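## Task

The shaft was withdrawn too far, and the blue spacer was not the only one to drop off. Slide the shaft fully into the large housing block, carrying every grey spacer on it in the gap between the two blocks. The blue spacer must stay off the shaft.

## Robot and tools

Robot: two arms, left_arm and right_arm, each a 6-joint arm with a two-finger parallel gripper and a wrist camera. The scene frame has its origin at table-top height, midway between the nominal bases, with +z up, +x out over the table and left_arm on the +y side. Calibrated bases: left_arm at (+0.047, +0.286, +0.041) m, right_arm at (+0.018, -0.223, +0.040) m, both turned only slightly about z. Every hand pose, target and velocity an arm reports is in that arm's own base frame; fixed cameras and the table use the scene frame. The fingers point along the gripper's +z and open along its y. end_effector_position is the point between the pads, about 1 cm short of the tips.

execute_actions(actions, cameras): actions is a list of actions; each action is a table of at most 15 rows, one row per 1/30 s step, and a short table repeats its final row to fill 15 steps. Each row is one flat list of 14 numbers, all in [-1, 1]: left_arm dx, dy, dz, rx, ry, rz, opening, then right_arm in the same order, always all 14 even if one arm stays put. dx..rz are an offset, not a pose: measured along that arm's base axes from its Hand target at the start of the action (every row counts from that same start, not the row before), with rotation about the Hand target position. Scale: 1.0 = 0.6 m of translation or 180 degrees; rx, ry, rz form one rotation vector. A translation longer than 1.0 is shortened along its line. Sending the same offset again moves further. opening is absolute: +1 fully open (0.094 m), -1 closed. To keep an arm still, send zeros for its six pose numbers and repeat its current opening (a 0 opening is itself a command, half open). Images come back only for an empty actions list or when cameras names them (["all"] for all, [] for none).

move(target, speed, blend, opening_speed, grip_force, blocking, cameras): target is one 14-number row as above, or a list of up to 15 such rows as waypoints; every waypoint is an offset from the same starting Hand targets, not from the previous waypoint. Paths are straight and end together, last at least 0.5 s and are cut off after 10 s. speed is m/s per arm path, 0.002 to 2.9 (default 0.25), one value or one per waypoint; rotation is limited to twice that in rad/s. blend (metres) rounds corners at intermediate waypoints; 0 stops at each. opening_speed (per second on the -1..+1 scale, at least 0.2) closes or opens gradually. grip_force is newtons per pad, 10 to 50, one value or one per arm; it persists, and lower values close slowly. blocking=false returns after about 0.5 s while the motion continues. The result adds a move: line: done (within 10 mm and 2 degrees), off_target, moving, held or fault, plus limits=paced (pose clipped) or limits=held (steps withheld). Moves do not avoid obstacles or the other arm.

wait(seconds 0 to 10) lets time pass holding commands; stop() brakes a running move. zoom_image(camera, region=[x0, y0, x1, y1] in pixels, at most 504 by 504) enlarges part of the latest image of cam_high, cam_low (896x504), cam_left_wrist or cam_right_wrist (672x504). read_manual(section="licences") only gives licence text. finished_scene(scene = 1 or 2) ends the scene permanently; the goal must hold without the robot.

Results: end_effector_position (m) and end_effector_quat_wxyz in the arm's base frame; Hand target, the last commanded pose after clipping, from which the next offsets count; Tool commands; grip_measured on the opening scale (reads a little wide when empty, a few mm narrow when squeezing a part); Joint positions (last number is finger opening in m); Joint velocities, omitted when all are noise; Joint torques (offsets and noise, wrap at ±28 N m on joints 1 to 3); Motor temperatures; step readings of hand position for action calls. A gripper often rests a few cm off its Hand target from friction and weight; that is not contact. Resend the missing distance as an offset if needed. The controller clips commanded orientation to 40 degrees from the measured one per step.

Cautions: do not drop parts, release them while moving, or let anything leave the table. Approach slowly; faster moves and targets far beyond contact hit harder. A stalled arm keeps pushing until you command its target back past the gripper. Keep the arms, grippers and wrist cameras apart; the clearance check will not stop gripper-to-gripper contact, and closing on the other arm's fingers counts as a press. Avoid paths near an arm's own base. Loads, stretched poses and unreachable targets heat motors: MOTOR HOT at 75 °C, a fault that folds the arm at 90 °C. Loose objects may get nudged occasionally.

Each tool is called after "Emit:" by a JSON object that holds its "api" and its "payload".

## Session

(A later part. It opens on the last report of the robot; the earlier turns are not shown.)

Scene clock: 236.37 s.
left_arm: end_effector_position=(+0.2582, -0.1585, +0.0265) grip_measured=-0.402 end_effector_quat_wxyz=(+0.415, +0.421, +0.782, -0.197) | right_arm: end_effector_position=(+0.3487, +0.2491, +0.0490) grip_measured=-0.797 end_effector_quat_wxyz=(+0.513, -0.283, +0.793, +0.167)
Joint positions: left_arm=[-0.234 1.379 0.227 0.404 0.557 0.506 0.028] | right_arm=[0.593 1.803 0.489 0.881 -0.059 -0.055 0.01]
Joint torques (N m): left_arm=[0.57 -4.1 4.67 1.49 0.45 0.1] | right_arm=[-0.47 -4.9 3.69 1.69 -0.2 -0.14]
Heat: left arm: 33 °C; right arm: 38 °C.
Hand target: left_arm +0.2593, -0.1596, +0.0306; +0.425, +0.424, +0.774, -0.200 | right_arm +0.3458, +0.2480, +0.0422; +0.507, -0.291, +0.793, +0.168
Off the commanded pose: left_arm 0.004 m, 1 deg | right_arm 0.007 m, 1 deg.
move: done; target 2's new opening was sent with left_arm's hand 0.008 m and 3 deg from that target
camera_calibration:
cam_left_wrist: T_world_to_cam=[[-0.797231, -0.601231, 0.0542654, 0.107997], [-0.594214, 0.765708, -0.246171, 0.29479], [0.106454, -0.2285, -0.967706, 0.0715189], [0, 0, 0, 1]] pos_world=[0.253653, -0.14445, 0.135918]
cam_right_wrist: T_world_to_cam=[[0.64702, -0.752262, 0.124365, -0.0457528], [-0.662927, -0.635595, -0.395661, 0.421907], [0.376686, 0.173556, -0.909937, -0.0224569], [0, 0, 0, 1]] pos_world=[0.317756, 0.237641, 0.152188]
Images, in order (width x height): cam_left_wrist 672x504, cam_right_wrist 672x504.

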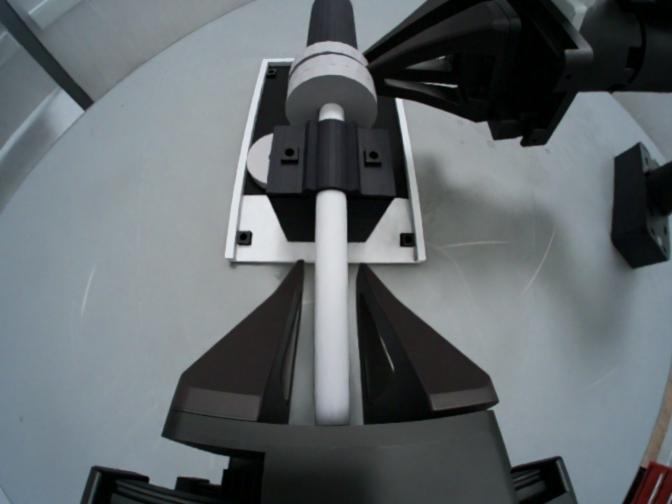

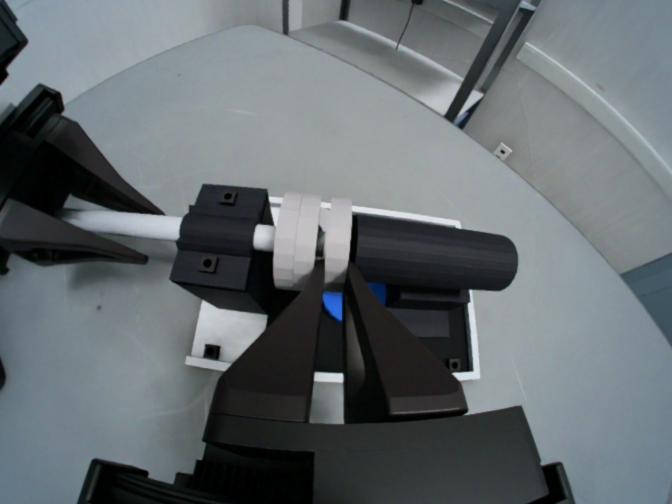

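Emit:
{"api": "move", "payload": {"target": [[-0.0187,0.0277,0.012,0,0,0,-0.4,0,0,0,0,0,0,-1],[-0.0187,0.0277,0.012,0,0,0,-1,0,0,0,0,0,0,-1]], "speed": 0.15}}

Emit:
{"api": "move", "payload": {"target": [[0.010,-0.015,0,0.03,-0.045,0,-1,0.0025,0.0018,0,0,0,0,-1],[0.014,-0.021,0,-0.03,0.045,0,-1,0,0,0.003,0,0,0,-1],[0.016,-0.024,0,0.03,-0.045,0,-1,0.001,0.0008,0,0,0,0,-1],[0.016,-0.024,0,0,0,0,-1,0.001,0.0008,0.0,0,0,0,-1]], "speed": 0.12, "cameras": ["cam_left_wrist","cam_right_wrist"]}}

Emit:
{"api": "zoom_image", "payload": {"camera": "cam_right_wrist", "region": [240, 150, 390, 300]}}

Scene clock: 239.07 s.
left_arm: end_effector_position=(+0.2494, -0.1446, +0.0368) grip_measured=-0.696 end_effector_quat_wxyz=(+0.420, +0.410, +0.782, -0.208) | right_arm: end_effector_position=(+0.3487, +0.2491, +0.0490) grip_measured=-0.797 end_effector_quat_wxyz=(+0.513, -0.283, +0.793, +0.167)
Joint positions: left_arm=[-0.152 1.261 0.207 0.288 0.628 0.539 0.014] | right_arm=[0.593 1.803 0.489 0.881 -0.059 -0.055 0.01]
Joint torques (N m): left_arm=[0.65 -4.45 4.75 1.25 0.35 0.37] | right_arm=[-0.46 -4.92 3.69 1.69 -0.19 -0.14]
Heat: left arm: 33 °C; right arm: 39 °C.
Hand target: left_arm +0.2481, -0.1429, +0.0377; +0.425, +0.424, +0.775, -0.200 | right_arm +0.3458, +0.2480, +0.0422; +0.507, -0.291, +0.793, +0.168
Off the commanded pose: left_arm 0.002 m, 2 deg | right_arm 0.007 m, 1 deg.
move: done

Scene clock: 244.83 s.
left_arm: end_effector_position=(+0.2512, -0.1499, +0.0337) grip_measured=-0.704 end_effector_quat_wxyz=(+0.425, +0.415, +0.781, -0.194) | right_arm: end_effector_position=(+0.3484, +0.2489, +0.0471) grip_measured=-0.797 end_effector_quat_wxyz=(+0.511, -0.284, +0.794, +0.166)
Joint positions: left_arm=[-0.201 1.281 0.193 0.354 0.572 0.517 0.014] | right_arm=[0.593 1.807 0.489 0.882 -0.059 -0.055 0.01]
Joint torques (N m): left_arm=[-1.52 -0.59 8.14 1.32 0.35 0.03] | right_arm=[-0.42 -5.08 3.9 1.67 -0.19 -0.14]
Heat: left arm: 33 °C; right arm: 39 °C.
Hand target: left_arm +0.2576, -0.1574, +0.0377; +0.425, +0.424, +0.774, -0.200 | right_arm +0.3464, +0.2485, +0.0422; +0.507, -0.291, +0.793, +0.168
Off the commanded pose: left_arm 0.011 m, 1 deg | right_arm 0.005 m, 1 deg.
move: off_target (left_arm)
camera_calibration:
cam_left_wrist: T_world_to_cam=[[-0.788998, -0.61273, 0.0452021, 0.10373], [-0.601215, 0.754822, -0.262269, 0.286447], [0.126581, -0.234106, -0.963935, 0.0751755], [0, 0, 0, 1]] pos_world=[0.244543, -0.135059, 0.142902]
cam_right_wrist: T_world_to_cam=[[0.647511, -0.751935, 0.123788, -0.0457271], [-0.664427, -0.636606, -0.391496, 0.421465], [0.373184, 0.17125, -0.911816, -0.0222428], [0, 0, 0, 1]] pos_world=[0.317942, 0.237732, 0.150381]
Images, in order (width x height): cam_left_wrist 672x504, cam_right_wrist 672x504.

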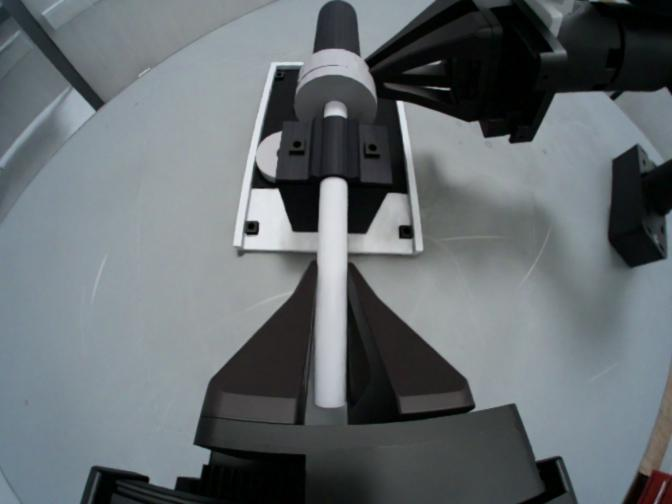

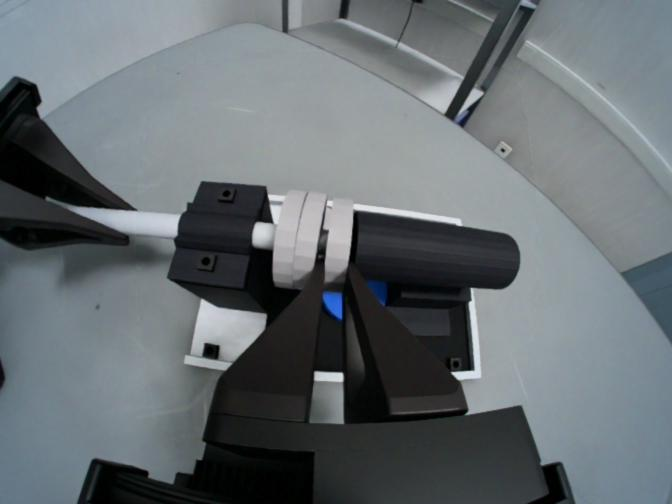

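Scaled by 3.360 from the camera's 672x504 image, which has a finer 960x720 frame.

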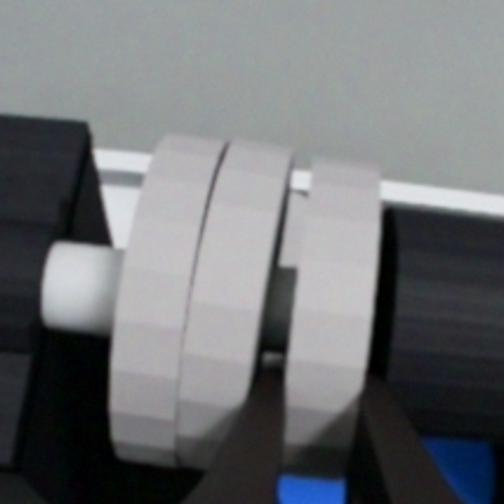

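Emit:
{"api": "move", "payload": {"target": [[0,0,0,0,0,0,-1,0.003,0.002,0.036,0,0,0,-1],[0.004,-0.006,0,0.03,-0.045,0,-1,0,0,0.006,0,0,0,-1],[0.008,-0.012,0,-0.03,0.045,0,-1,-0.001,-0.0007,0.0005,0,0,0,-1],[0.008,-0.012,0,0.03,-0.045,0,-1,-0.001,-0.0007,0.0005,0,0,0,-1],[0.008,-0.012,0,0,0,0,-1,-0.001,-0.0007,0.0,0,0,0,-1]], "speed": 0.07, "cameras": ["cam_left_wrist","cam_right_wrist"]}}

Emit:
{"api": "zoom_image", "payload": {"camera": "cam_right_wrist", "region": [240, 150, 390, 300]}}

Scene clock: 255.57 s.
left_arm: end_effector_position=(+0.2552, -0.1547, +0.0305) grip_measured=-0.708 end_effector_quat_wxyz=(+0.421, +0.418, +0.783, -0.187) | right_arm: end_effector_position=(+0.3490, +0.2455, +0.0484) grip_measured=-0.797 end_effector_quat_wxyz=(+0.511, -0.278, +0.796, +0.166)
Joint positions: left_arm=[-0.236 1.319 0.209 0.377 0.534 0.503 0.014] | right_arm=[0.586 1.797 0.484 0.877 -0.057 -0.048 0.01]
Joint torques (N m): left_arm=[-1.31 -1.21 8.34 1.37 0.51 -0.09] | right_arm=[0.25 -4.46 4.12 1.72 -0.2 -0.21]
Motor temperatures (°C): left_arm=[23 26 29 34 25 26 27] | right_arm=[27 26 26 40 27 26 26]
Heat: left arm: 34 °C; right arm: 40 °C.
Hand target: left_arm +0.2625, -0.1646, +0.0378; +0.425, +0.424, +0.774, -0.200 | right_arm +0.3457, +0.2482, +0.0422; +0.507, -0.291, +0.793, +0.168
Off the commanded pose: left_arm 0.014 m, 2 deg | right_arm 0.007 m, 2 deg.
move: off_target (left_arm)
camera_calibration:
cam_left_wrist: T_world_to_cam=[[-0.787819, -0.614861, 0.0358683, 0.103729], [-0.603117, 0.758345, -0.247309, 0.292189], [0.12486, -0.216468, -0.968273, 0.0737362], [0, 0, 0, 1]] pos_world=[0.248737, -0.141839, 0.139937]
cam_right_wrist: T_world_to_cam=[[0.639513, -0.759746, 0.117511, -0.0437781], [-0.672881, -0.62709, -0.392415, 0.420825], [0.371826, 0.171883, -0.912251, -0.0203881], [0, 0, 0, 1]] pos_world=[0.318743, 0.23414, 0.151683]
Images, in order (width x height): cam_left_wrist 672x504, cam_right_wrist 672x504.

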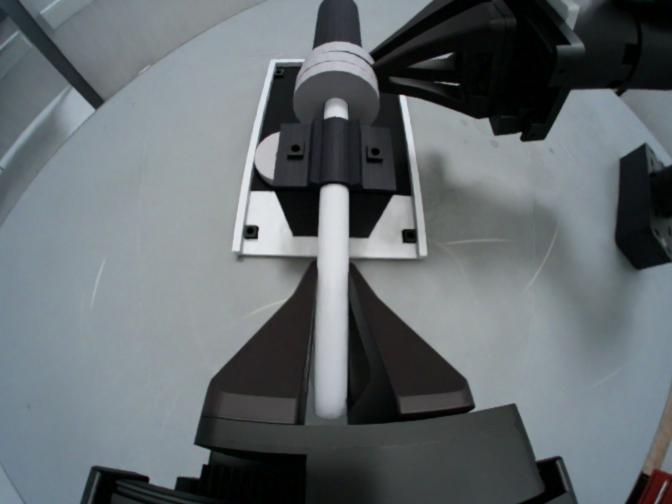

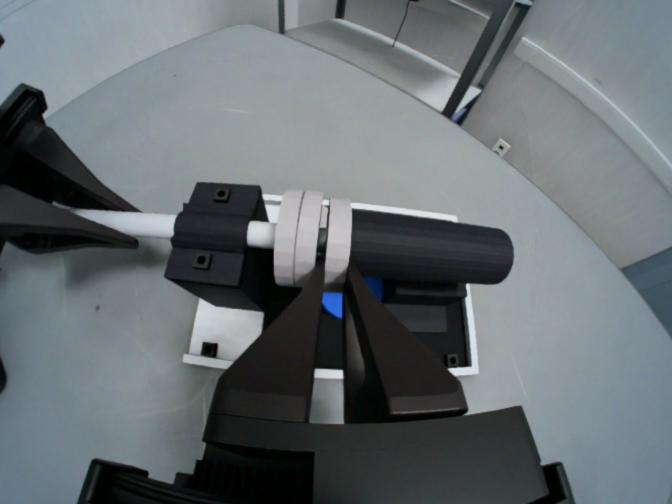

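Scaled by 3.360 from the camera's 672x504 image, which has a finer 960x720 frame.

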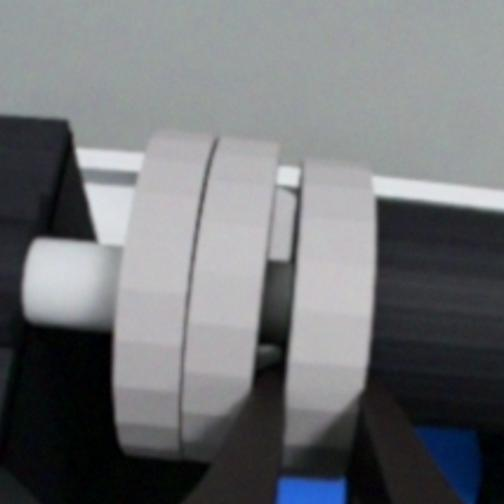

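Emit:
{"api": "move", "payload": {"target": [[-0.017,0.024,-0.008,0,0,0,-1,0,0,0,0,0,0,-1],[-0.017,0.024,-0.008,0,0,0,-1,0.0045,0.0033,0.003,0,0,0.004,-1]], "speed": 0.03, "cameras": ["cam_right_wrist"]}}

Emit:
{"api": "zoom_image", "payload": {"camera": "cam_right_wrist", "region": [240, 150, 390, 300]}}

Scene clock: 257.70 s.
left_arm: end_effector_position=(+0.2549, -0.1509, +0.0310) grip_measured=-0.708 end_effector_quat_wxyz=(+0.420, +0.414, +0.783, -0.195) | right_arm: end_effector_position=(+0.3488, +0.2458, +0.0484) grip_measured=-0.797 end_effector_quat_wxyz=(+0.512, -0.284, +0.794, +0.165)
Joint positions: left_arm=[-0.203 1.319 0.209 0.365 0.571 0.515 0.014] | right_arm=[0.585 1.797 0.484 0.877 -0.064 -0.062 0.01]
Joint torques (N m): left_arm=[1.84 -4.37 4.56 1.32 0.67 0.29] | right_arm=[-0.31 -4.44 5.39 1.58 -0.33 -0.19]
Heat: left arm: 34 °C; right arm: 40 °C.
Hand target: left_arm +0.2523, -0.1501, +0.0330; +0.425, +0.424, +0.774, -0.200 | right_arm +0.3484, +0.2502, +0.0440; +0.506, -0.296, +0.792, +0.171
Off the commanded pose: left_arm 0.003 m, 2 deg | right_arm 0.006 m, 2 deg.
move: done
camera_calibration:
cam_right_wrist: T_world_to_cam=[[0.646249, -0.752403, 0.127486, -0.0480456], [-0.664148, -0.636805, -0.391646, 0.420133], [0.37586, 0.168431, -0.911241, -0.0209476], [0, 0, 0, 1]] pos_world=[0.317953, 0.234922, 0.15158]
Images, in order (width x height): cam_right_wrist 672x504.

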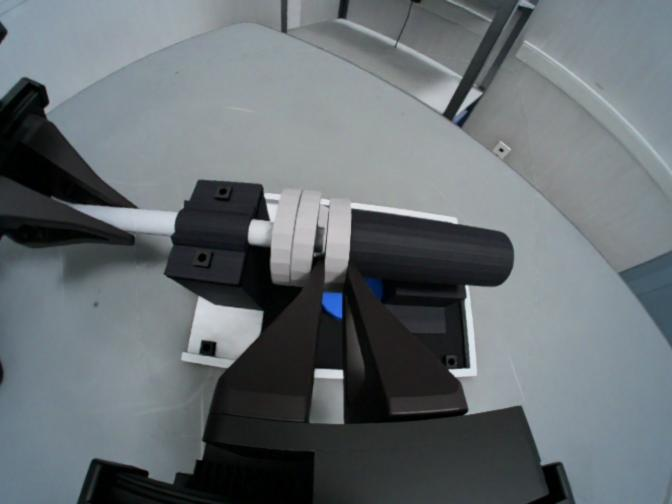

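Scaled by 3.360 from the camera's 672x504 image, which has a finer 960x720 frame.

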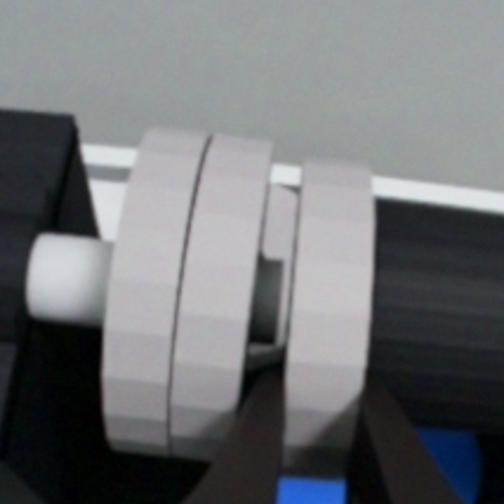

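Emit:
{"api": "move", "payload": {"target": [0,0,0,0,0,0,-1,0.0035,0.0045,0.001,0,0,0,-1], "speed": 0.03, "cameras": ["cam_right_wrist"]}}

Emit:
{"api": "zoom_image", "payload": {"camera": "cam_right_wrist", "region": [240, 150, 390, 300]}}

Scene clock: 258.87 s.
left_arm: end_effector_position=(+0.2549, -0.1509, +0.0310) grip_measured=-0.708 end_effector_quat_wxyz=(+0.420, +0.414, +0.783, -0.195) | right_arm: end_effector_position=(+0.3487, +0.2457, +0.0478) grip_measured=-0.797 end_effector_quat_wxyz=(+0.511, -0.284, +0.794, +0.165)
Joint positions: left_arm=[-0.203 1.319 0.209 0.365 0.571 0.515 0.014] | right_arm=[0.585 1.798 0.484 0.877 -0.064 -0.062 0.01]
Joint torques (N m): left_arm=[1.7 -4.26 4.67 1.33 0.62 0.32] | right_arm=[0.14 -4.15 6.53 1.51 -0.28 -0.13]
Heat: left arm: 34 °C; right arm: 40 °C.
Hand target: left_arm +0.2523, -0.1501, +0.0330; +0.425, +0.424, +0.774, -0.200 | right_arm +0.3505, +0.2529, +0.0446; +0.506, -0.296, +0.792, +0.171
Off the commanded pose: left_arm 0.003 m, 2 deg | right_arm 0.008 m, 2 deg.
move: done
camera_calibration:
cam_right_wrist: T_world_to_cam=[[0.646524, -0.752132, 0.127692, -0.0482288], [-0.664441, -0.63739, -0.390194, 0.420009], [0.374867, 0.167426, -0.911835, -0.0207993], [0, 0, 0, 1]] pos_world=[0.318049, 0.234918, 0.151078]
Images, in order (width x height): cam_right_wrist 672x504.

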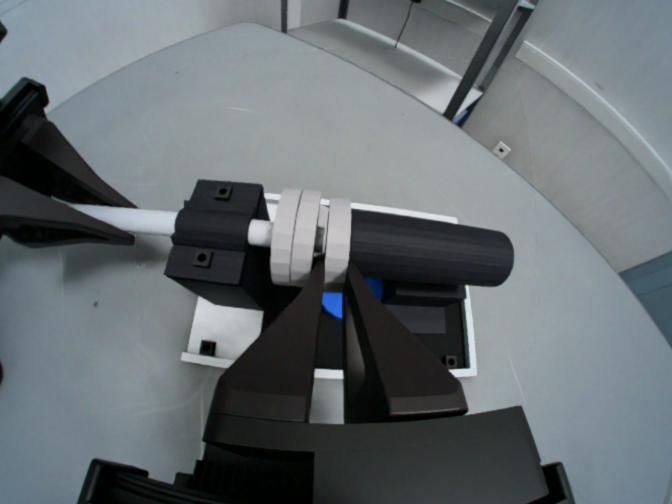

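Scaled by 3.360 from the camera's 672x504 image, which has a finer 960x720 frame.

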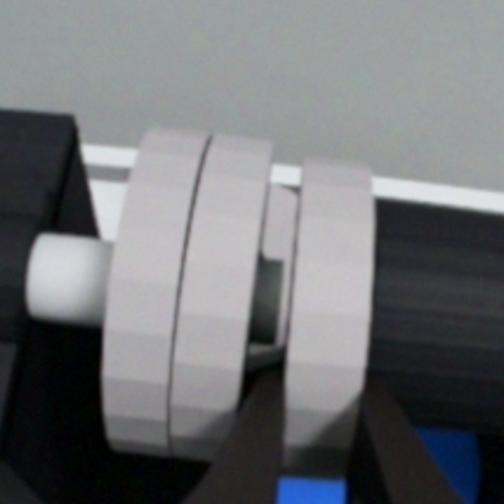

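Emit:
{"api": "move", "payload": {"target": [[-0.01,0.015,0.003,0.03,-0.045,0,-1,0,0,0,0,0,0,-1],[-0.012,0.019,0.005,-0.03,0.045,0,-1,-0.0025,0.0035,0,0,0,0,-1],[-0.012,0.019,0.005,0,0,0,-1,-0.0025,0.0035,0.0,0,0,0,-1]], "speed": 0.1, "cameras": ["cam_right_wrist"]}}

Emit:
{"api": "zoom_image", "payload": {"camera": "cam_right_wrist", "region": [240, 150, 390, 300]}}

Scene clock: 263.67 s.
left_arm: end_effector_position=(+0.2439, -0.1375, +0.0305) grip_measured=-0.708 end_effector_quat_wxyz=(+0.407, +0.407, +0.790, -0.210) | right_arm: end_effector_position=(+0.3487, +0.2457, +0.0478) grip_measured=-0.797 end_effector_quat_wxyz=(+0.511, -0.284, +0.794, +0.165)
Joint positions: left_arm=[-0.119 1.255 0.202 0.239 0.646 0.567 0.014] | right_arm=[0.585 1.798 0.484 0.877 -0.064 -0.062 0.01]
Joint torques (N m): left_arm=[-0.29 -4.74 4.42 1.53 0.38 0.33] | right_arm=[1.09 -4.21 6.49 1.51 -0.19 -0.1]
Heat: left arm: 33 °C; right arm: 40 °C.
Hand target: left_arm +0.2450, -0.1388, +0.0360; +0.425, +0.424, +0.774, -0.200 | right_arm +0.3490, +0.2550, +0.0446; +0.506, -0.296, +0.792, +0.171
Off the commanded pose: left_arm 0.006 m, 4 deg | right_arm 0.010 m, 2 deg.
move: off_target (left_arm)
camera_calibration:
cam_right_wrist: T_world_to_cam=[[0.646524, -0.752132, 0.127692, -0.0482288], [-0.664441, -0.63739, -0.390194, 0.420009], [0.374867, 0.167426, -0.911835, -0.0207993], [0, 0, 0, 1]] pos_world=[0.318049, 0.234918, 0.151078]
Images, in order (width x height): cam_right_wrist 672x504.

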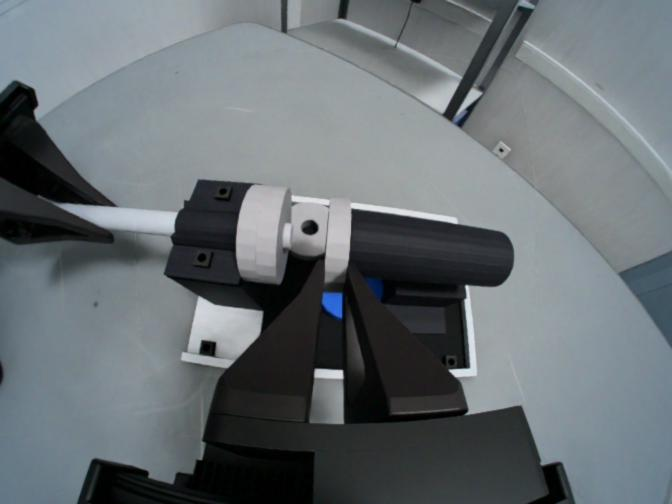

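Scaled by 3.360 from the camera's 672x504 image, which has a finer 960x720 frame.

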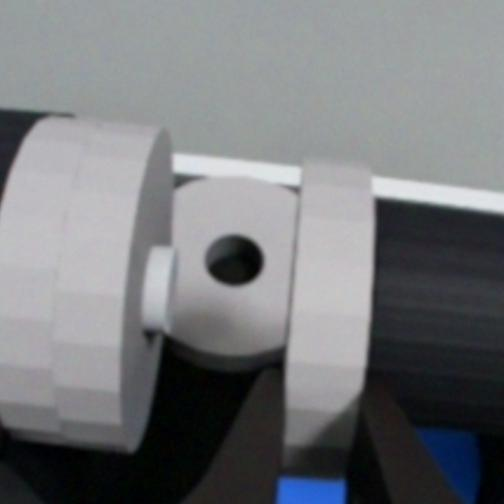

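Emit:
{"api": "move", "payload": {"target": [0,0,0,0,0,0,-1,-0.003,0.006,0,0,0,0,-1], "speed": 0.04, "cameras": ["cam_right_wrist"]}}

Emit:
{"api": "zoom_image", "payload": {"camera": "cam_right_wrist", "region": [240, 150, 390, 300]}}

Scene clock: 264.77 s.
left_arm: end_effector_position=(+0.2439, -0.1375, +0.0306) grip_measured=-0.708 end_effector_quat_wxyz=(+0.407, +0.407, +0.790, -0.210) | right_arm: end_effector_position=(+0.3483, +0.2464, +0.0478) grip_measured=-0.797 end_effector_quat_wxyz=(+0.513, -0.283, +0.795, +0.159)
Joint positions: left_arm=[-0.119 1.255 0.202 0.24 0.646 0.567 0.014] | right_arm=[0.594 1.798 0.484 0.877 -0.045 -0.062 0.01]
Joint torques (N m): left_arm=[-0.23 -4.62 4.55 1.54 0.37 0.34] | right_arm=[1.61 -4.15 6.63 1.5 -0.25 -0.04]
Heat: left arm: 33 °C; right arm: 40 °C.
Hand target: left_arm +0.2451, -0.1388, +0.0360; +0.425, +0.424, +0.774, -0.200 | right_arm +0.3472, +0.2586, +0.0446; +0.506, -0.296, +0.792, +0.171
Off the commanded pose: left_arm 0.006 m, 4 deg | right_arm 0.013 m, 2 deg.
move: off_target (left_arm, right_arm)
camera_calibration:
cam_right_wrist: T_world_to_cam=[[0.640394, -0.755975, 0.135636, -0.0446775], [-0.667367, -0.635112, -0.388914, 0.420579], [0.380153, 0.15854, -0.911235, -0.0204717], [0, 0, 0, 1]] pos_world=[0.317074, 0.236585, 0.150975]
Images, in order (width x height): cam_right_wrist 672x504.

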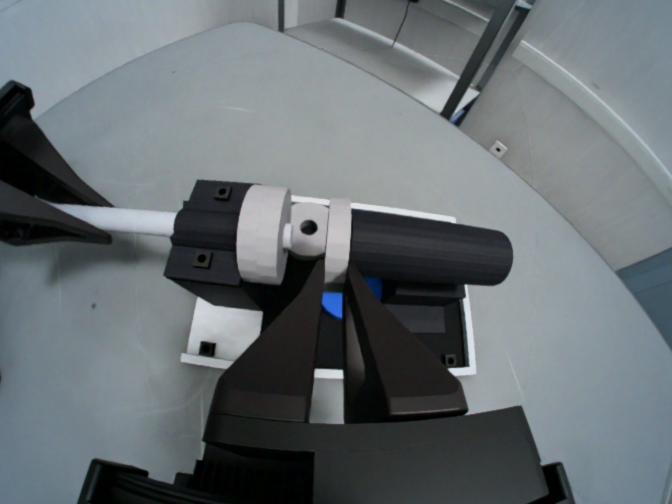

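Scaled by 3.360 from the camera's 672x504 image, which has a finer 960x720 frame.

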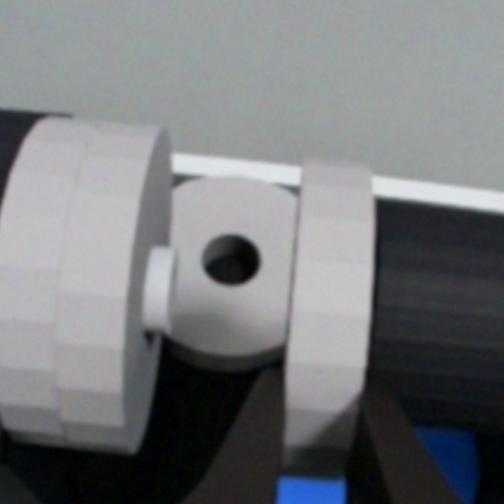

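Emit:
{"api": "move", "payload": {"target": [0,0,0,0,0,0,-1,-0.002,0.003,0,0,0,0,-1], "speed": 0.04, "cameras": ["cam_right_wrist"]}}

Emit:
{"api": "zoom_image", "payload": {"camera": "cam_right_wrist", "region": [240, 150, 390, 300]}}

Scene clock: 266.20 s.
left_arm: end_effector_position=(+0.2439, -0.1375, +0.0306) grip_measured=-0.708 end_effector_quat_wxyz=(+0.407, +0.407, +0.790, -0.210) | right_arm: end_effector_position=(+0.3449, +0.2541, +0.0459) grip_measured=-0.797 end_effector_quat_wxyz=(+0.510, -0.291, +0.793, +0.164)
Joint positions: left_arm=[-0.119 1.255 0.202 0.24 0.646 0.567 0.014] | right_arm=[0.614 1.81 0.492 0.877 -0.044 -0.062 0.01]
Joint torques (N m): left_arm=[-0.23 -4.71 4.42 1.52 0.34 0.34] | right_arm=[0.38 -4.9 6.08 1.51 -0.17 -0.01]
Heat: left arm: 33 °C; right arm: 40 °C.
Hand target: left_arm +0.2451, -0.1388, +0.0360; +0.425, +0.424, +0.774, -0.200 | right_arm +0.3461, +0.2602, +0.0445; +0.506, -0.296, +0.792, +0.171
Off the commanded pose: left_arm 0.006 m, 4 deg | right_arm 0.006 m, 1 deg.
move: off_target (left_arm)
camera_calibration:
cam_right_wrist: T_world_to_cam=[[0.655028, -0.743373, 0.135409, -0.0447288], [-0.656205, -0.648496, -0.385809, 0.421925], [0.374612, 0.163859, -0.912588, -0.0215537], [0, 0, 0, 1]] pos_world=[0.314242, 0.243898, 0.149169]
Images, in order (width x height): cam_right_wrist 672x504.

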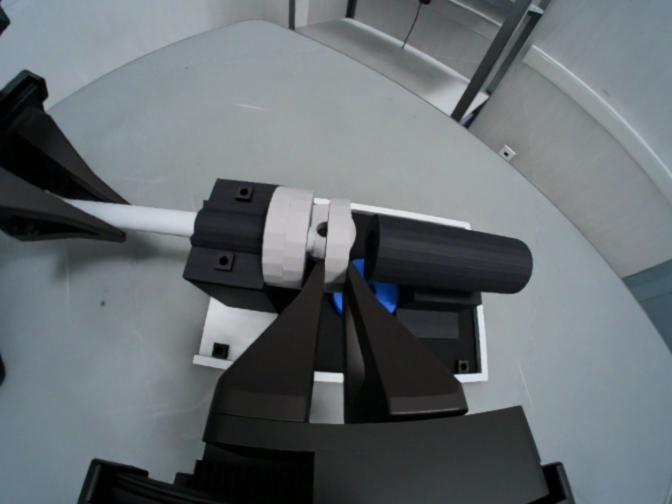

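Scaled by 3.360 from the camera's 672x504 image, which has a finer 960x720 frame.

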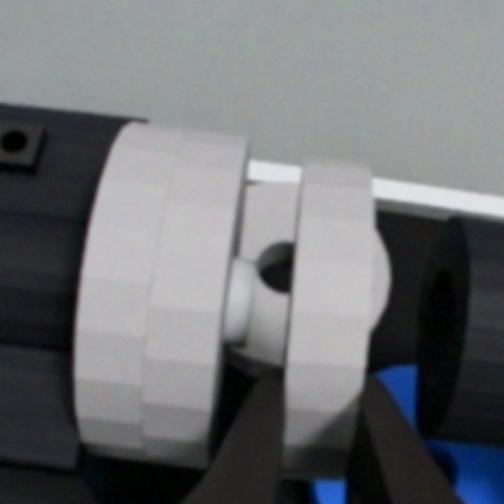

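Emit:
{"api": "move", "payload": {"target": [[0,0,0,0,0,0,-1,0.002,-0.012,0.033,0,0,0,-1],[0,0,0,0,0,0,-1,-0.0025,-0.0175,-0.0025,0,0,0,-1]], "speed": 0.04, "cameras": ["cam_right_wrist"]}}

Emit:
{"api": "zoom_image", "payload": {"camera": "cam_right_wrist", "region": [240, 150, 390, 300]}}

Scene clock: 269.27 s.
left_arm: end_effector_position=(+0.2439, -0.1375, +0.0306) grip_measured=-0.708 end_effector_quat_wxyz=(+0.407, +0.407, +0.790, -0.210) | right_arm: end_effector_position=(+0.3471, +0.2510, +0.0491) grip_measured=-0.797 end_effector_quat_wxyz=(+0.511, -0.290, +0.792, +0.170)
Joint positions: left_arm=[-0.119 1.255 0.202 0.24 0.646 0.567 0.014] | right_arm=[0.594 1.799 0.491 0.873 -0.07 -0.062 0.01]
Joint torques (N m): left_arm=[-0.18 -4.71 4.46 1.52 0.37 0.32] | right_arm=[-0.5 -4.96 3.7 1.7 -0.2 -0.13]
Heat: left arm: 33 °C; right arm: 40 °C.
Hand target: left_arm +0.2451, -0.1388, +0.0360; +0.425, +0.424, +0.774, -0.200 | right_arm +0.3445, +0.2498, +0.0431; +0.506, -0.296, +0.792, +0.171
Off the commanded pose: left_arm 0.006 m, 4 deg | right_arm 0.007 m, 1 deg.
move: off_target (left_arm)
camera_calibration:
cam_right_wrist: T_world_to_cam=[[0.657745, -0.742705, 0.125541, -0.0494781], [-0.654545, -0.646045, -0.392679, 0.421675], [0.37275, 0.17611, -0.911067, -0.0214166], [0, 0, 0, 1]] pos_world=[0.316533, 0.239445, 0.152282]
Images, in order (width x height): cam_right_wrist 672x504.

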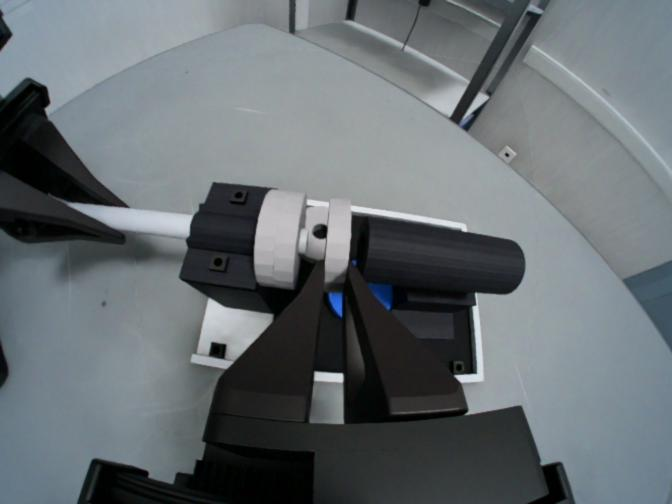

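Scaled by 3.360 from the camera's 672x504 image, which has a finer 960x720 frame.

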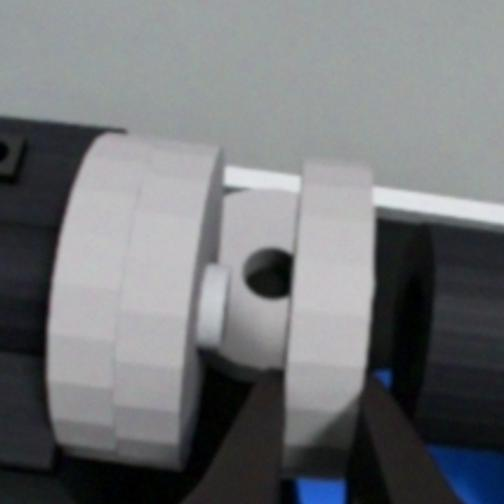

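Emit:
{"api": "wait", "payload": {"seconds": 0.1, "cameras": ["cam_left_wrist"]}}

Emit:
{"api": "zoom_image", "payload": {"camera": "cam_left_wrist", "region": [270, 0, 420, 120]}}

Scene clock: 270.40 s.
left_arm: end_effector_position=(+0.2439, -0.1375, +0.0306) grip_measured=-0.708 end_effector_quat_wxyz=(+0.407, +0.407, +0.790, -0.210) | right_arm: end_effector_position=(+0.3471, +0.2510, +0.0492) grip_measured=-0.797 end_effector_quat_wxyz=(+0.511, -0.289, +0.792, +0.170)
Joint positions: left_arm=[-0.119 1.255 0.202 0.24 0.646 0.567 0.014] | right_arm=[0.594 1.799 0.491 0.873 -0.07 -0.062 0.01]
Joint torques (N m): left_arm=[-0.29 -4.78 4.36 1.56 0.4 0.33] | right_arm=[-0.53 -4.93 3.7 1.7 -0.19 -0.12]
Heat: left arm: 33 °C; right arm: 40 °C.
Hand target: left_arm +0.2451, -0.1388, +0.0360; +0.425, +0.424, +0.774, -0.200 | right_arm +0.3445, +0.2498, +0.0431; +0.506, -0.296, +0.792, +0.171
Tool commands: left_gripper/opening=-1.0 right_gripper/opening=-1.0
Off the commanded pose: left_arm 0.006 m, 4 deg | right_arm 0.007 m, 1 deg.
wait: 0.10 s; at rest from the start
camera_calibration:
cam_left_wrist: T_world_to_cam=[[-0.784781, -0.612411, 0.095244, 0.103245], [-0.615134, 0.750889, -0.240365, 0.274115], [0.0756844, -0.247222, -0.965999, 0.0866728], [0, 0, 0, 1]] pos_world=[0.243083, -0.121174, 0.13978]
Images, in order (width x height): cam_left_wrist 672x504.

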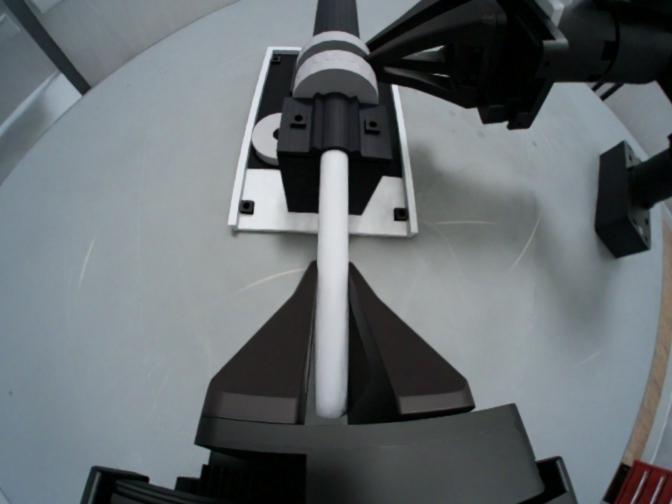

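Scaled by 3.360 from the camera's 672x504 image, which has a finer 960x720 frame.

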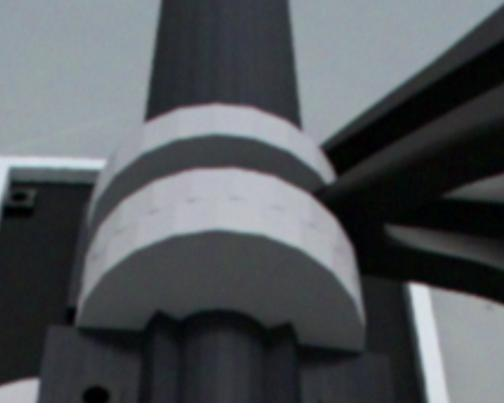

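Emit:
{"api": "move", "payload": {"target": [[0.008,-0.012,0,0.03,-0.045,0,-1,0,0,0,0,0,0,-1],[0.013,-0.020,0,-0.03,0.045,0,-1,0,0,0,0,0,0,-1],[0.013,-0.020,0,0,0,0,-1,0,0,0,0,0,0,-1]], "speed": 0.12, "cameras": ["cam_right_wrist"]}}

Emit:
{"api": "zoom_image", "payload": {"camera": "cam_right_wrist", "region": [240, 150, 390, 300]}}

Scene clock: 275.67 s.
left_arm: end_effector_position=(+0.2495, -0.1476, +0.0305) grip_measured=-0.708 end_effector_quat_wxyz=(+0.406, +0.407, +0.790, -0.211) | right_arm: end_effector_position=(+0.3471, +0.2510, +0.0492) grip_measured=-0.797 end_effector_quat_wxyz=(+0.511, -0.289, +0.792, +0.170)
Joint positions: left_arm=[-0.173 1.299 0.219 0.291 0.611 0.52 0.014] | right_arm=[0.594 1.799 0.491 0.873 -0.07 -0.062 0.01]
Joint torques (N m): left_arm=[-1.28 -4 4.74 1.72 0.23 0.26] | right_arm=[-0.53 -4.96 3.69 1.71 -0.19 -0.12]
Heat: left arm: 33 °C; right arm: 41 °C.
Hand target: left_arm +0.2529, -0.1507, +0.0360; +0.425, +0.424, +0.774, -0.200 | right_arm +0.3445, +0.2498, +0.0430; +0.506, -0.296, +0.792, +0.171
Off the commanded pose: left_arm 0.007 m, 4 deg | right_arm 0.007 m, 1 deg.
move: off_target (left_arm)
camera_calibration:
cam_right_wrist: T_world_to_cam=[[0.657679, -0.742757, 0.125583, -0.049464], [-0.654434, -0.645929, -0.393054, 0.421711], [0.373062, 0.176318, -0.910899, -0.0214996], [0, 0, 0, 1]] pos_world=[0.316534, 0.239446, 0.152383]
Images, in order (width x height): cam_right_wrist 672x504.

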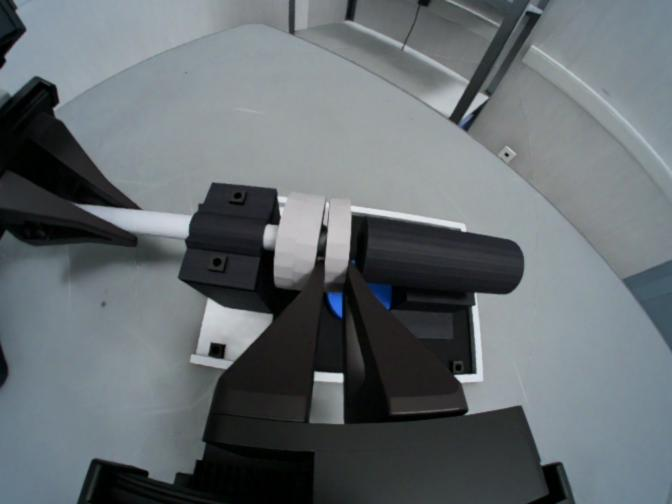

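Scaled by 3.360 from the camera's 672x504 image, which has a finer 960x720 frame.

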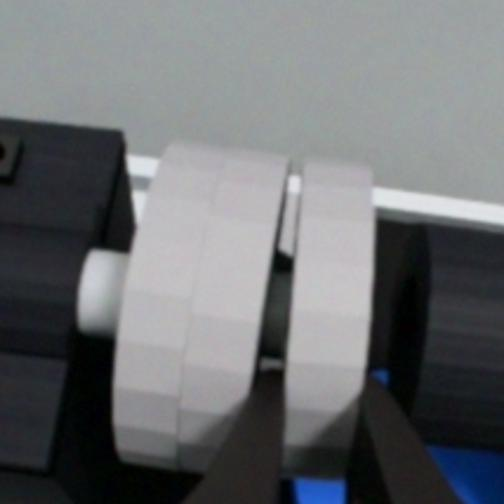

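Emit:
{"api": "move", "payload": {"target": [[0.006,-0.009,0,0.03,-0.045,0,-1,0,0,0,0,0,0,-1],[0.010,-0.015,0,-0.03,0.045,0,-1,0,0,0,0,0,0,-1],[0.010,-0.015,0,0,0,0,-1,0,0,0,0,0,0,-1]], "speed": 0.12, "cameras": ["cam_right_wrist"]}}

Emit:
{"api": "zoom_image", "payload": {"camera": "cam_right_wrist", "region": [240, 150, 390, 300]}}

Scene clock: 280.40 s.
left_arm: end_effector_position=(+0.2529, -0.1527, +0.0304) grip_measured=-0.708 end_effector_quat_wxyz=(+0.404, +0.404, +0.793, -0.213) | right_arm: end_effector_position=(+0.3485, +0.2491, +0.0493) grip_measured=-0.797 end_effector_quat_wxyz=(+0.512, -0.287, +0.792, +0.168)
Joint positions: left_arm=[-0.2 1.323 0.233 0.31 0.591 0.489 0.014] | right_arm=[0.589 1.799 0.491 0.874 -0.068 -0.062 0.01]
Joint torques (N m): left_arm=[-2.91 -2.73 5.19 1.9 0.07 0.26] | right_arm=[-0.03 -4.93 3.69 1.7 -0.22 -0.13]
Heat: left arm: 34 °C; right arm: 41 °C.
Hand target: left_arm +0.2589, -0.1598, +0.0360; +0.425, +0.424, +0.774, -0.200 | right_arm +0.3445, +0.2498, +0.0431; +0.506, -0.296, +0.792, +0.171
Off the commanded pose: left_arm 0.011 m, 4 deg | right_arm 0.007 m, 1 deg.
move: off_target (left_arm)
camera_calibration:
cam_right_wrist: T_world_to_cam=[[0.652912, -0.746838, 0.126245, -0.0492224], [-0.658231, -0.641927, -0.393271, 0.421793], [0.37475, 0.173673, -0.910714, -0.0215322], [0, 0, 0, 1]] pos_world=[0.317844, 0.237738, 0.152483]
Images, in order (width x height): cam_right_wrist 672x504.

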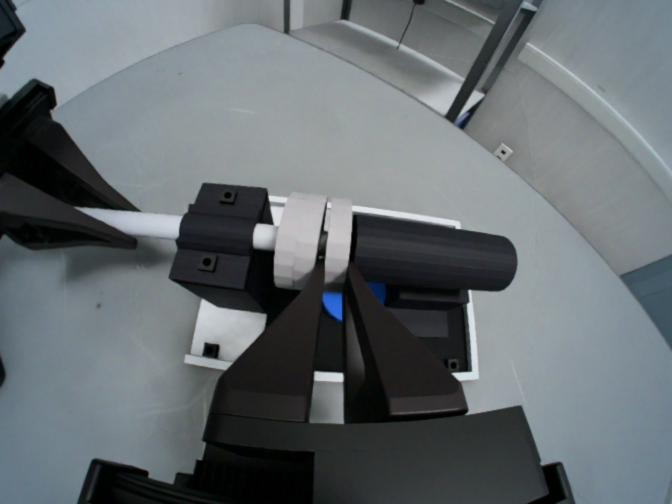

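Scaled by 3.360 from the camera's 672x504 image, which has a finer 960x720 frame.

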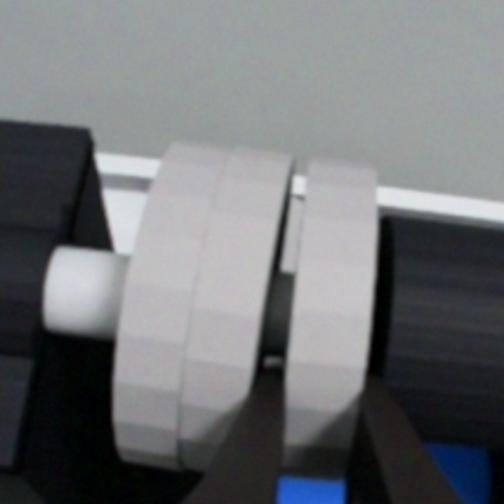

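Emit:
{"api": "move", "payload": {"target": [[-0.009,0.014,0,0.03,-0.045,0,-1,0,0,0,0,0,0,-1],[-0.012,0.018,0,-0.03,0.045,0,-1,0,0,0,0,0,0,-1],[-0.012,0.018,0,0,0,0,-1,0,0,0,0,0,0,-1]], "speed": 0.12, "cameras": ["cam_right_wrist"]}}

Emit:
{"api": "zoom_image", "payload": {"camera": "cam_right_wrist", "region": [240, 150, 390, 300]}}

Scene clock: 284.80 s.
left_arm: end_effector_position=(+0.2501, -0.1473, +0.0305) grip_measured=-0.708 end_effector_quat_wxyz=(+0.407, +0.408, +0.790, -0.210) | right_arm: end_effector_position=(+0.3484, +0.2493, +0.0493) grip_measured=-0.797 end_effector_quat_wxyz=(+0.511, -0.287, +0.792, +0.168)
Joint positions: left_arm=[-0.172 1.301 0.219 0.296 0.61 0.523 0.014] | right_arm=[0.589 1.799 0.491 0.874 -0.07 -0.062 0.01]
Joint torques (N m): left_arm=[-0.66 -4.86 4.41 1.58 0.28 0.31] | right_arm=[-0.05 -4.96 3.69 1.71 -0.2 -0.12]
Heat: left arm: 34 °C; right arm: 42 °C.
Hand target: left_arm +0.2517, -0.1490, +0.0360; +0.425, +0.424, +0.775, -0.200 | right_arm +0.3445, +0.2498, +0.0431; +0.506, -0.296, +0.792, +0.171
Off the commanded pose: left_arm 0.006 m, 3 deg | right_arm 0.007 m, 1 deg.
move: off_target (left_arm)
camera_calibration:
cam_right_wrist: T_world_to_cam=[[0.653983, -0.746007, 0.125617, -0.0495202], [-0.657487, -0.642622, -0.39338, 0.421737], [0.374188, 0.174672, -0.910754, -0.0215642], [0, 0, 0, 1]] pos_world=[0.317741, 0.237842, 0.152484]
Images, in order (width x height): cam_right_wrist 672x504.

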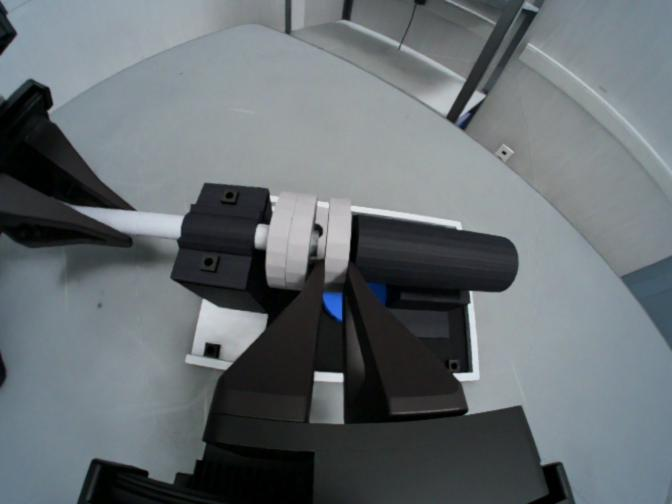

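Scaled by 3.360 from the camera's 672x504 image, which has a finer 960x720 frame.

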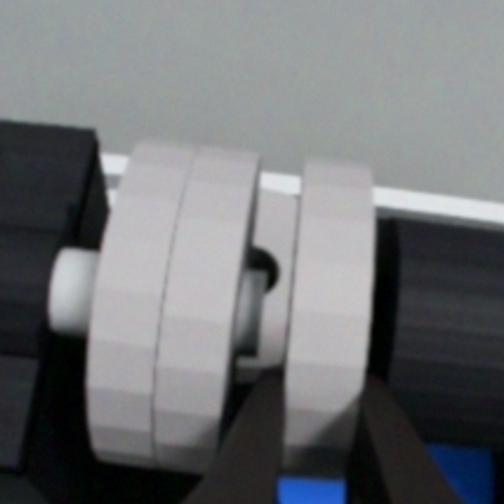

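Emit:
{"api": "move", "payload": {"target": [[0,0,0,0,0,0,-1,-0.004,0.006,0.035,0,0,0,-1],[0,0,0,0,0,0,-1,-0.0025,0.001,0.004,0,0,0,-1]], "speed": 0.04, "cameras": ["cam_right_wrist","cam_left_wrist"]}}

Emit:
{"api": "zoom_image", "payload": {"camera": "cam_right_wrist", "region": [240, 150, 390, 300]}}

Emit:
{"api": "zoom_image", "payload": {"camera": "cam_left_wrist", "region": [270, 0, 420, 120]}}

Scene clock: 287.87 s.
left_arm: end_effector_position=(+0.2501, -0.1473, +0.0304) grip_measured=-0.708 end_effector_quat_wxyz=(+0.407, +0.408, +0.790, -0.210) | right_arm: end_effector_position=(+0.3457, +0.2522, +0.0522) grip_measured=-0.797 end_effector_quat_wxyz=(+0.511, -0.291, +0.791, +0.171)
Joint positions: left_arm=[-0.172 1.301 0.219 0.296 0.61 0.523 0.014] | right_arm=[0.599 1.784 0.491 0.86 -0.069 -0.062 0.01]
Joint torques (N m): left_arm=[-0.69 -4.72 4.36 1.6 0.32 0.28] | right_arm=[-0.43 -4.89 3.62 1.7 -0.15 -0.11]
Heat: left arm: 34 °C; right arm: 42 °C.
Hand target: left_arm +0.2516, -0.1490, +0.0359; +0.425, +0.424, +0.775, -0.200 | right_arm +0.3430, +0.2504, +0.0456; +0.506, -0.296, +0.792, +0.171
Off the commanded pose: left_arm 0.006 m, 3 deg | right_arm 0.007 m, 1 deg.
move: off_target (left_arm)
camera_calibration:
cam_left_wrist: T_world_to_cam=[[-0.786525, -0.610441, 0.0934918, 0.102775], [-0.612815, 0.752758, -0.240445, 0.284812], [0.0764008, -0.246409, -0.96615, 0.0835365], [0, 0, 0, 1]] pos_world=[0.248989, -0.131073, 0.139582]
cam_right_wrist: T_world_to_cam=[[0.660409, -0.740268, 0.125945, -0.0496958], [-0.651385, -0.648209, -0.394363, 0.422285], [0.373573, 0.178402, -0.910283, -0.019123], [0, 0, 0, 1]] pos_world=[0.315034, 0.240353, 0.155385]
Images, in order (width x height): cam_left_wrist 672x504, cam_right_wrist 672x504.

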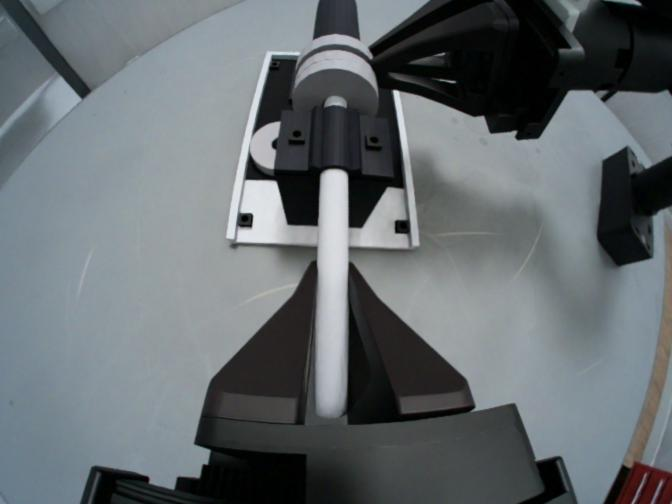

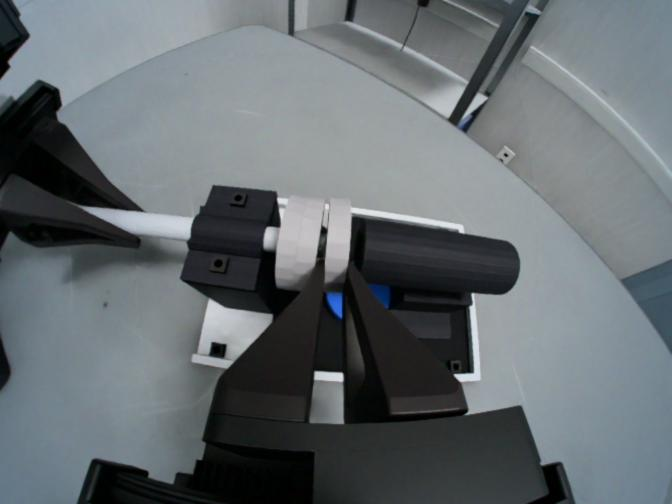

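Scaled by 3.360 from the camera's 672x504 image, which has a finer 960x720 frame.

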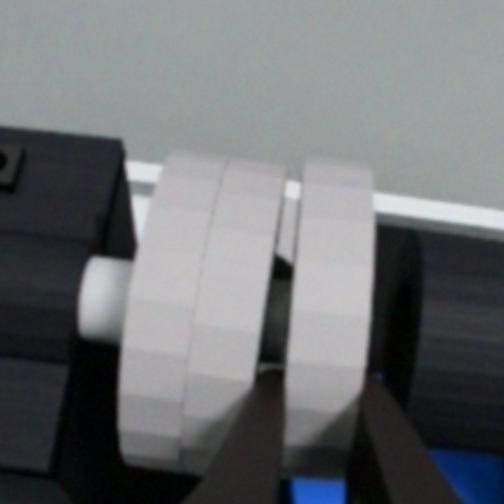

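Scaled by 3.360 from the camera's 672x504 image, which has a finer 960x720 frame.

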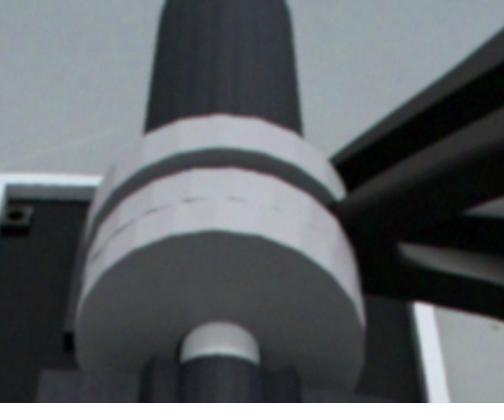

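Emit:
{"api": "move", "payload": {"target": [[0.006,-0.009,0,0.03,-0.045,0,-1,0,0,0,0,0,0,-1],[0.010,-0.015,0,-0.03,0.045,0,-1,0,0,0,0,0,0,-1],[0.010,-0.015,0,0,0,0,-1,0,0,0,0,0,0,-1]], "speed": 0.12, "cameras": ["cam_right_wrist"]}}

Emit:
{"api": "zoom_image", "payload": {"camera": "cam_right_wrist", "region": [240, 150, 390, 300]}}

Scene clock: 292.40 s.
left_arm: end_effector_position=(+0.2543, -0.1541, +0.0304) grip_measured=-0.708 end_effector_quat_wxyz=(+0.406, +0.407, +0.790, -0.210) | right_arm: end_effector_position=(+0.3494, +0.2478, +0.0528) grip_measured=-0.797 end_effector_quat_wxyz=(+0.515, -0.284, +0.792, +0.163)
Joint positions: left_arm=[-0.206 1.332 0.234 0.326 0.586 0.493 0.014] | right_arm=[0.591 1.784 0.491 0.863 -0.055 -0.062 0.01]
Joint torques (N m): left_arm=[-1.55 -3.82 4.77 1.74 0.21 0.24] | right_arm=[0.25 -4.93 3.58 1.69 -0.3 -0.11]
Heat: left arm: 34 °C; right arm: 41 °C.
Hand target: left_arm +0.2576, -0.1580, +0.0359; +0.425, +0.424, +0.774, -0.200 | right_arm +0.3430, +0.2504, +0.0455; +0.506, -0.296, +0.792, +0.171
Off the commanded pose: left_arm 0.008 m, 4 deg | right_arm 0.010 m, 2 deg.
move: off_target (left_arm)
camera_calibration:
cam_right_wrist: T_world_to_cam=[[0.644656, -0.752966, 0.13214, -0.0470542], [-0.661959, -0.63627, -0.396196, 0.422994], [0.382398, 0.167939, -0.908608, -0.019721], [0, 0, 0, 1]] pos_world=[0.31788, 0.23702, 0.155888]
Images, in order (width x height): cam_right_wrist 672x504.

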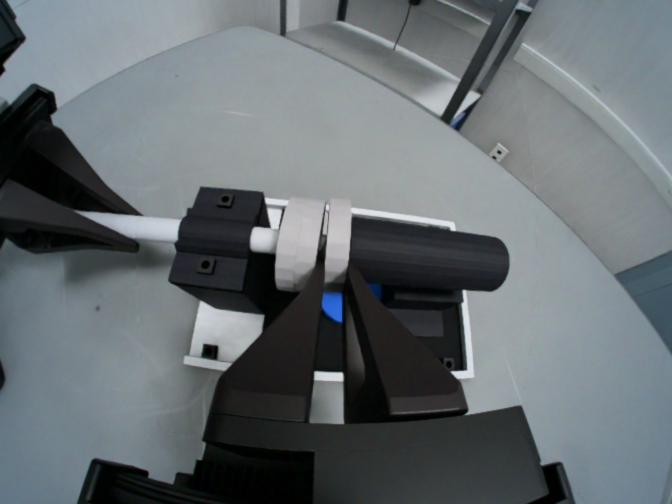

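Scaled by 3.360 from the camera's 672x504 image, which has a finer 960x720 frame.

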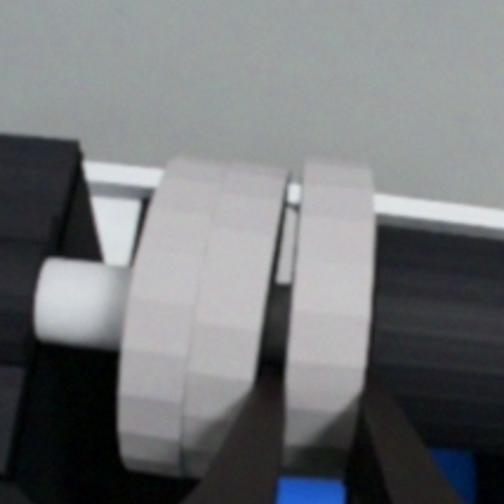

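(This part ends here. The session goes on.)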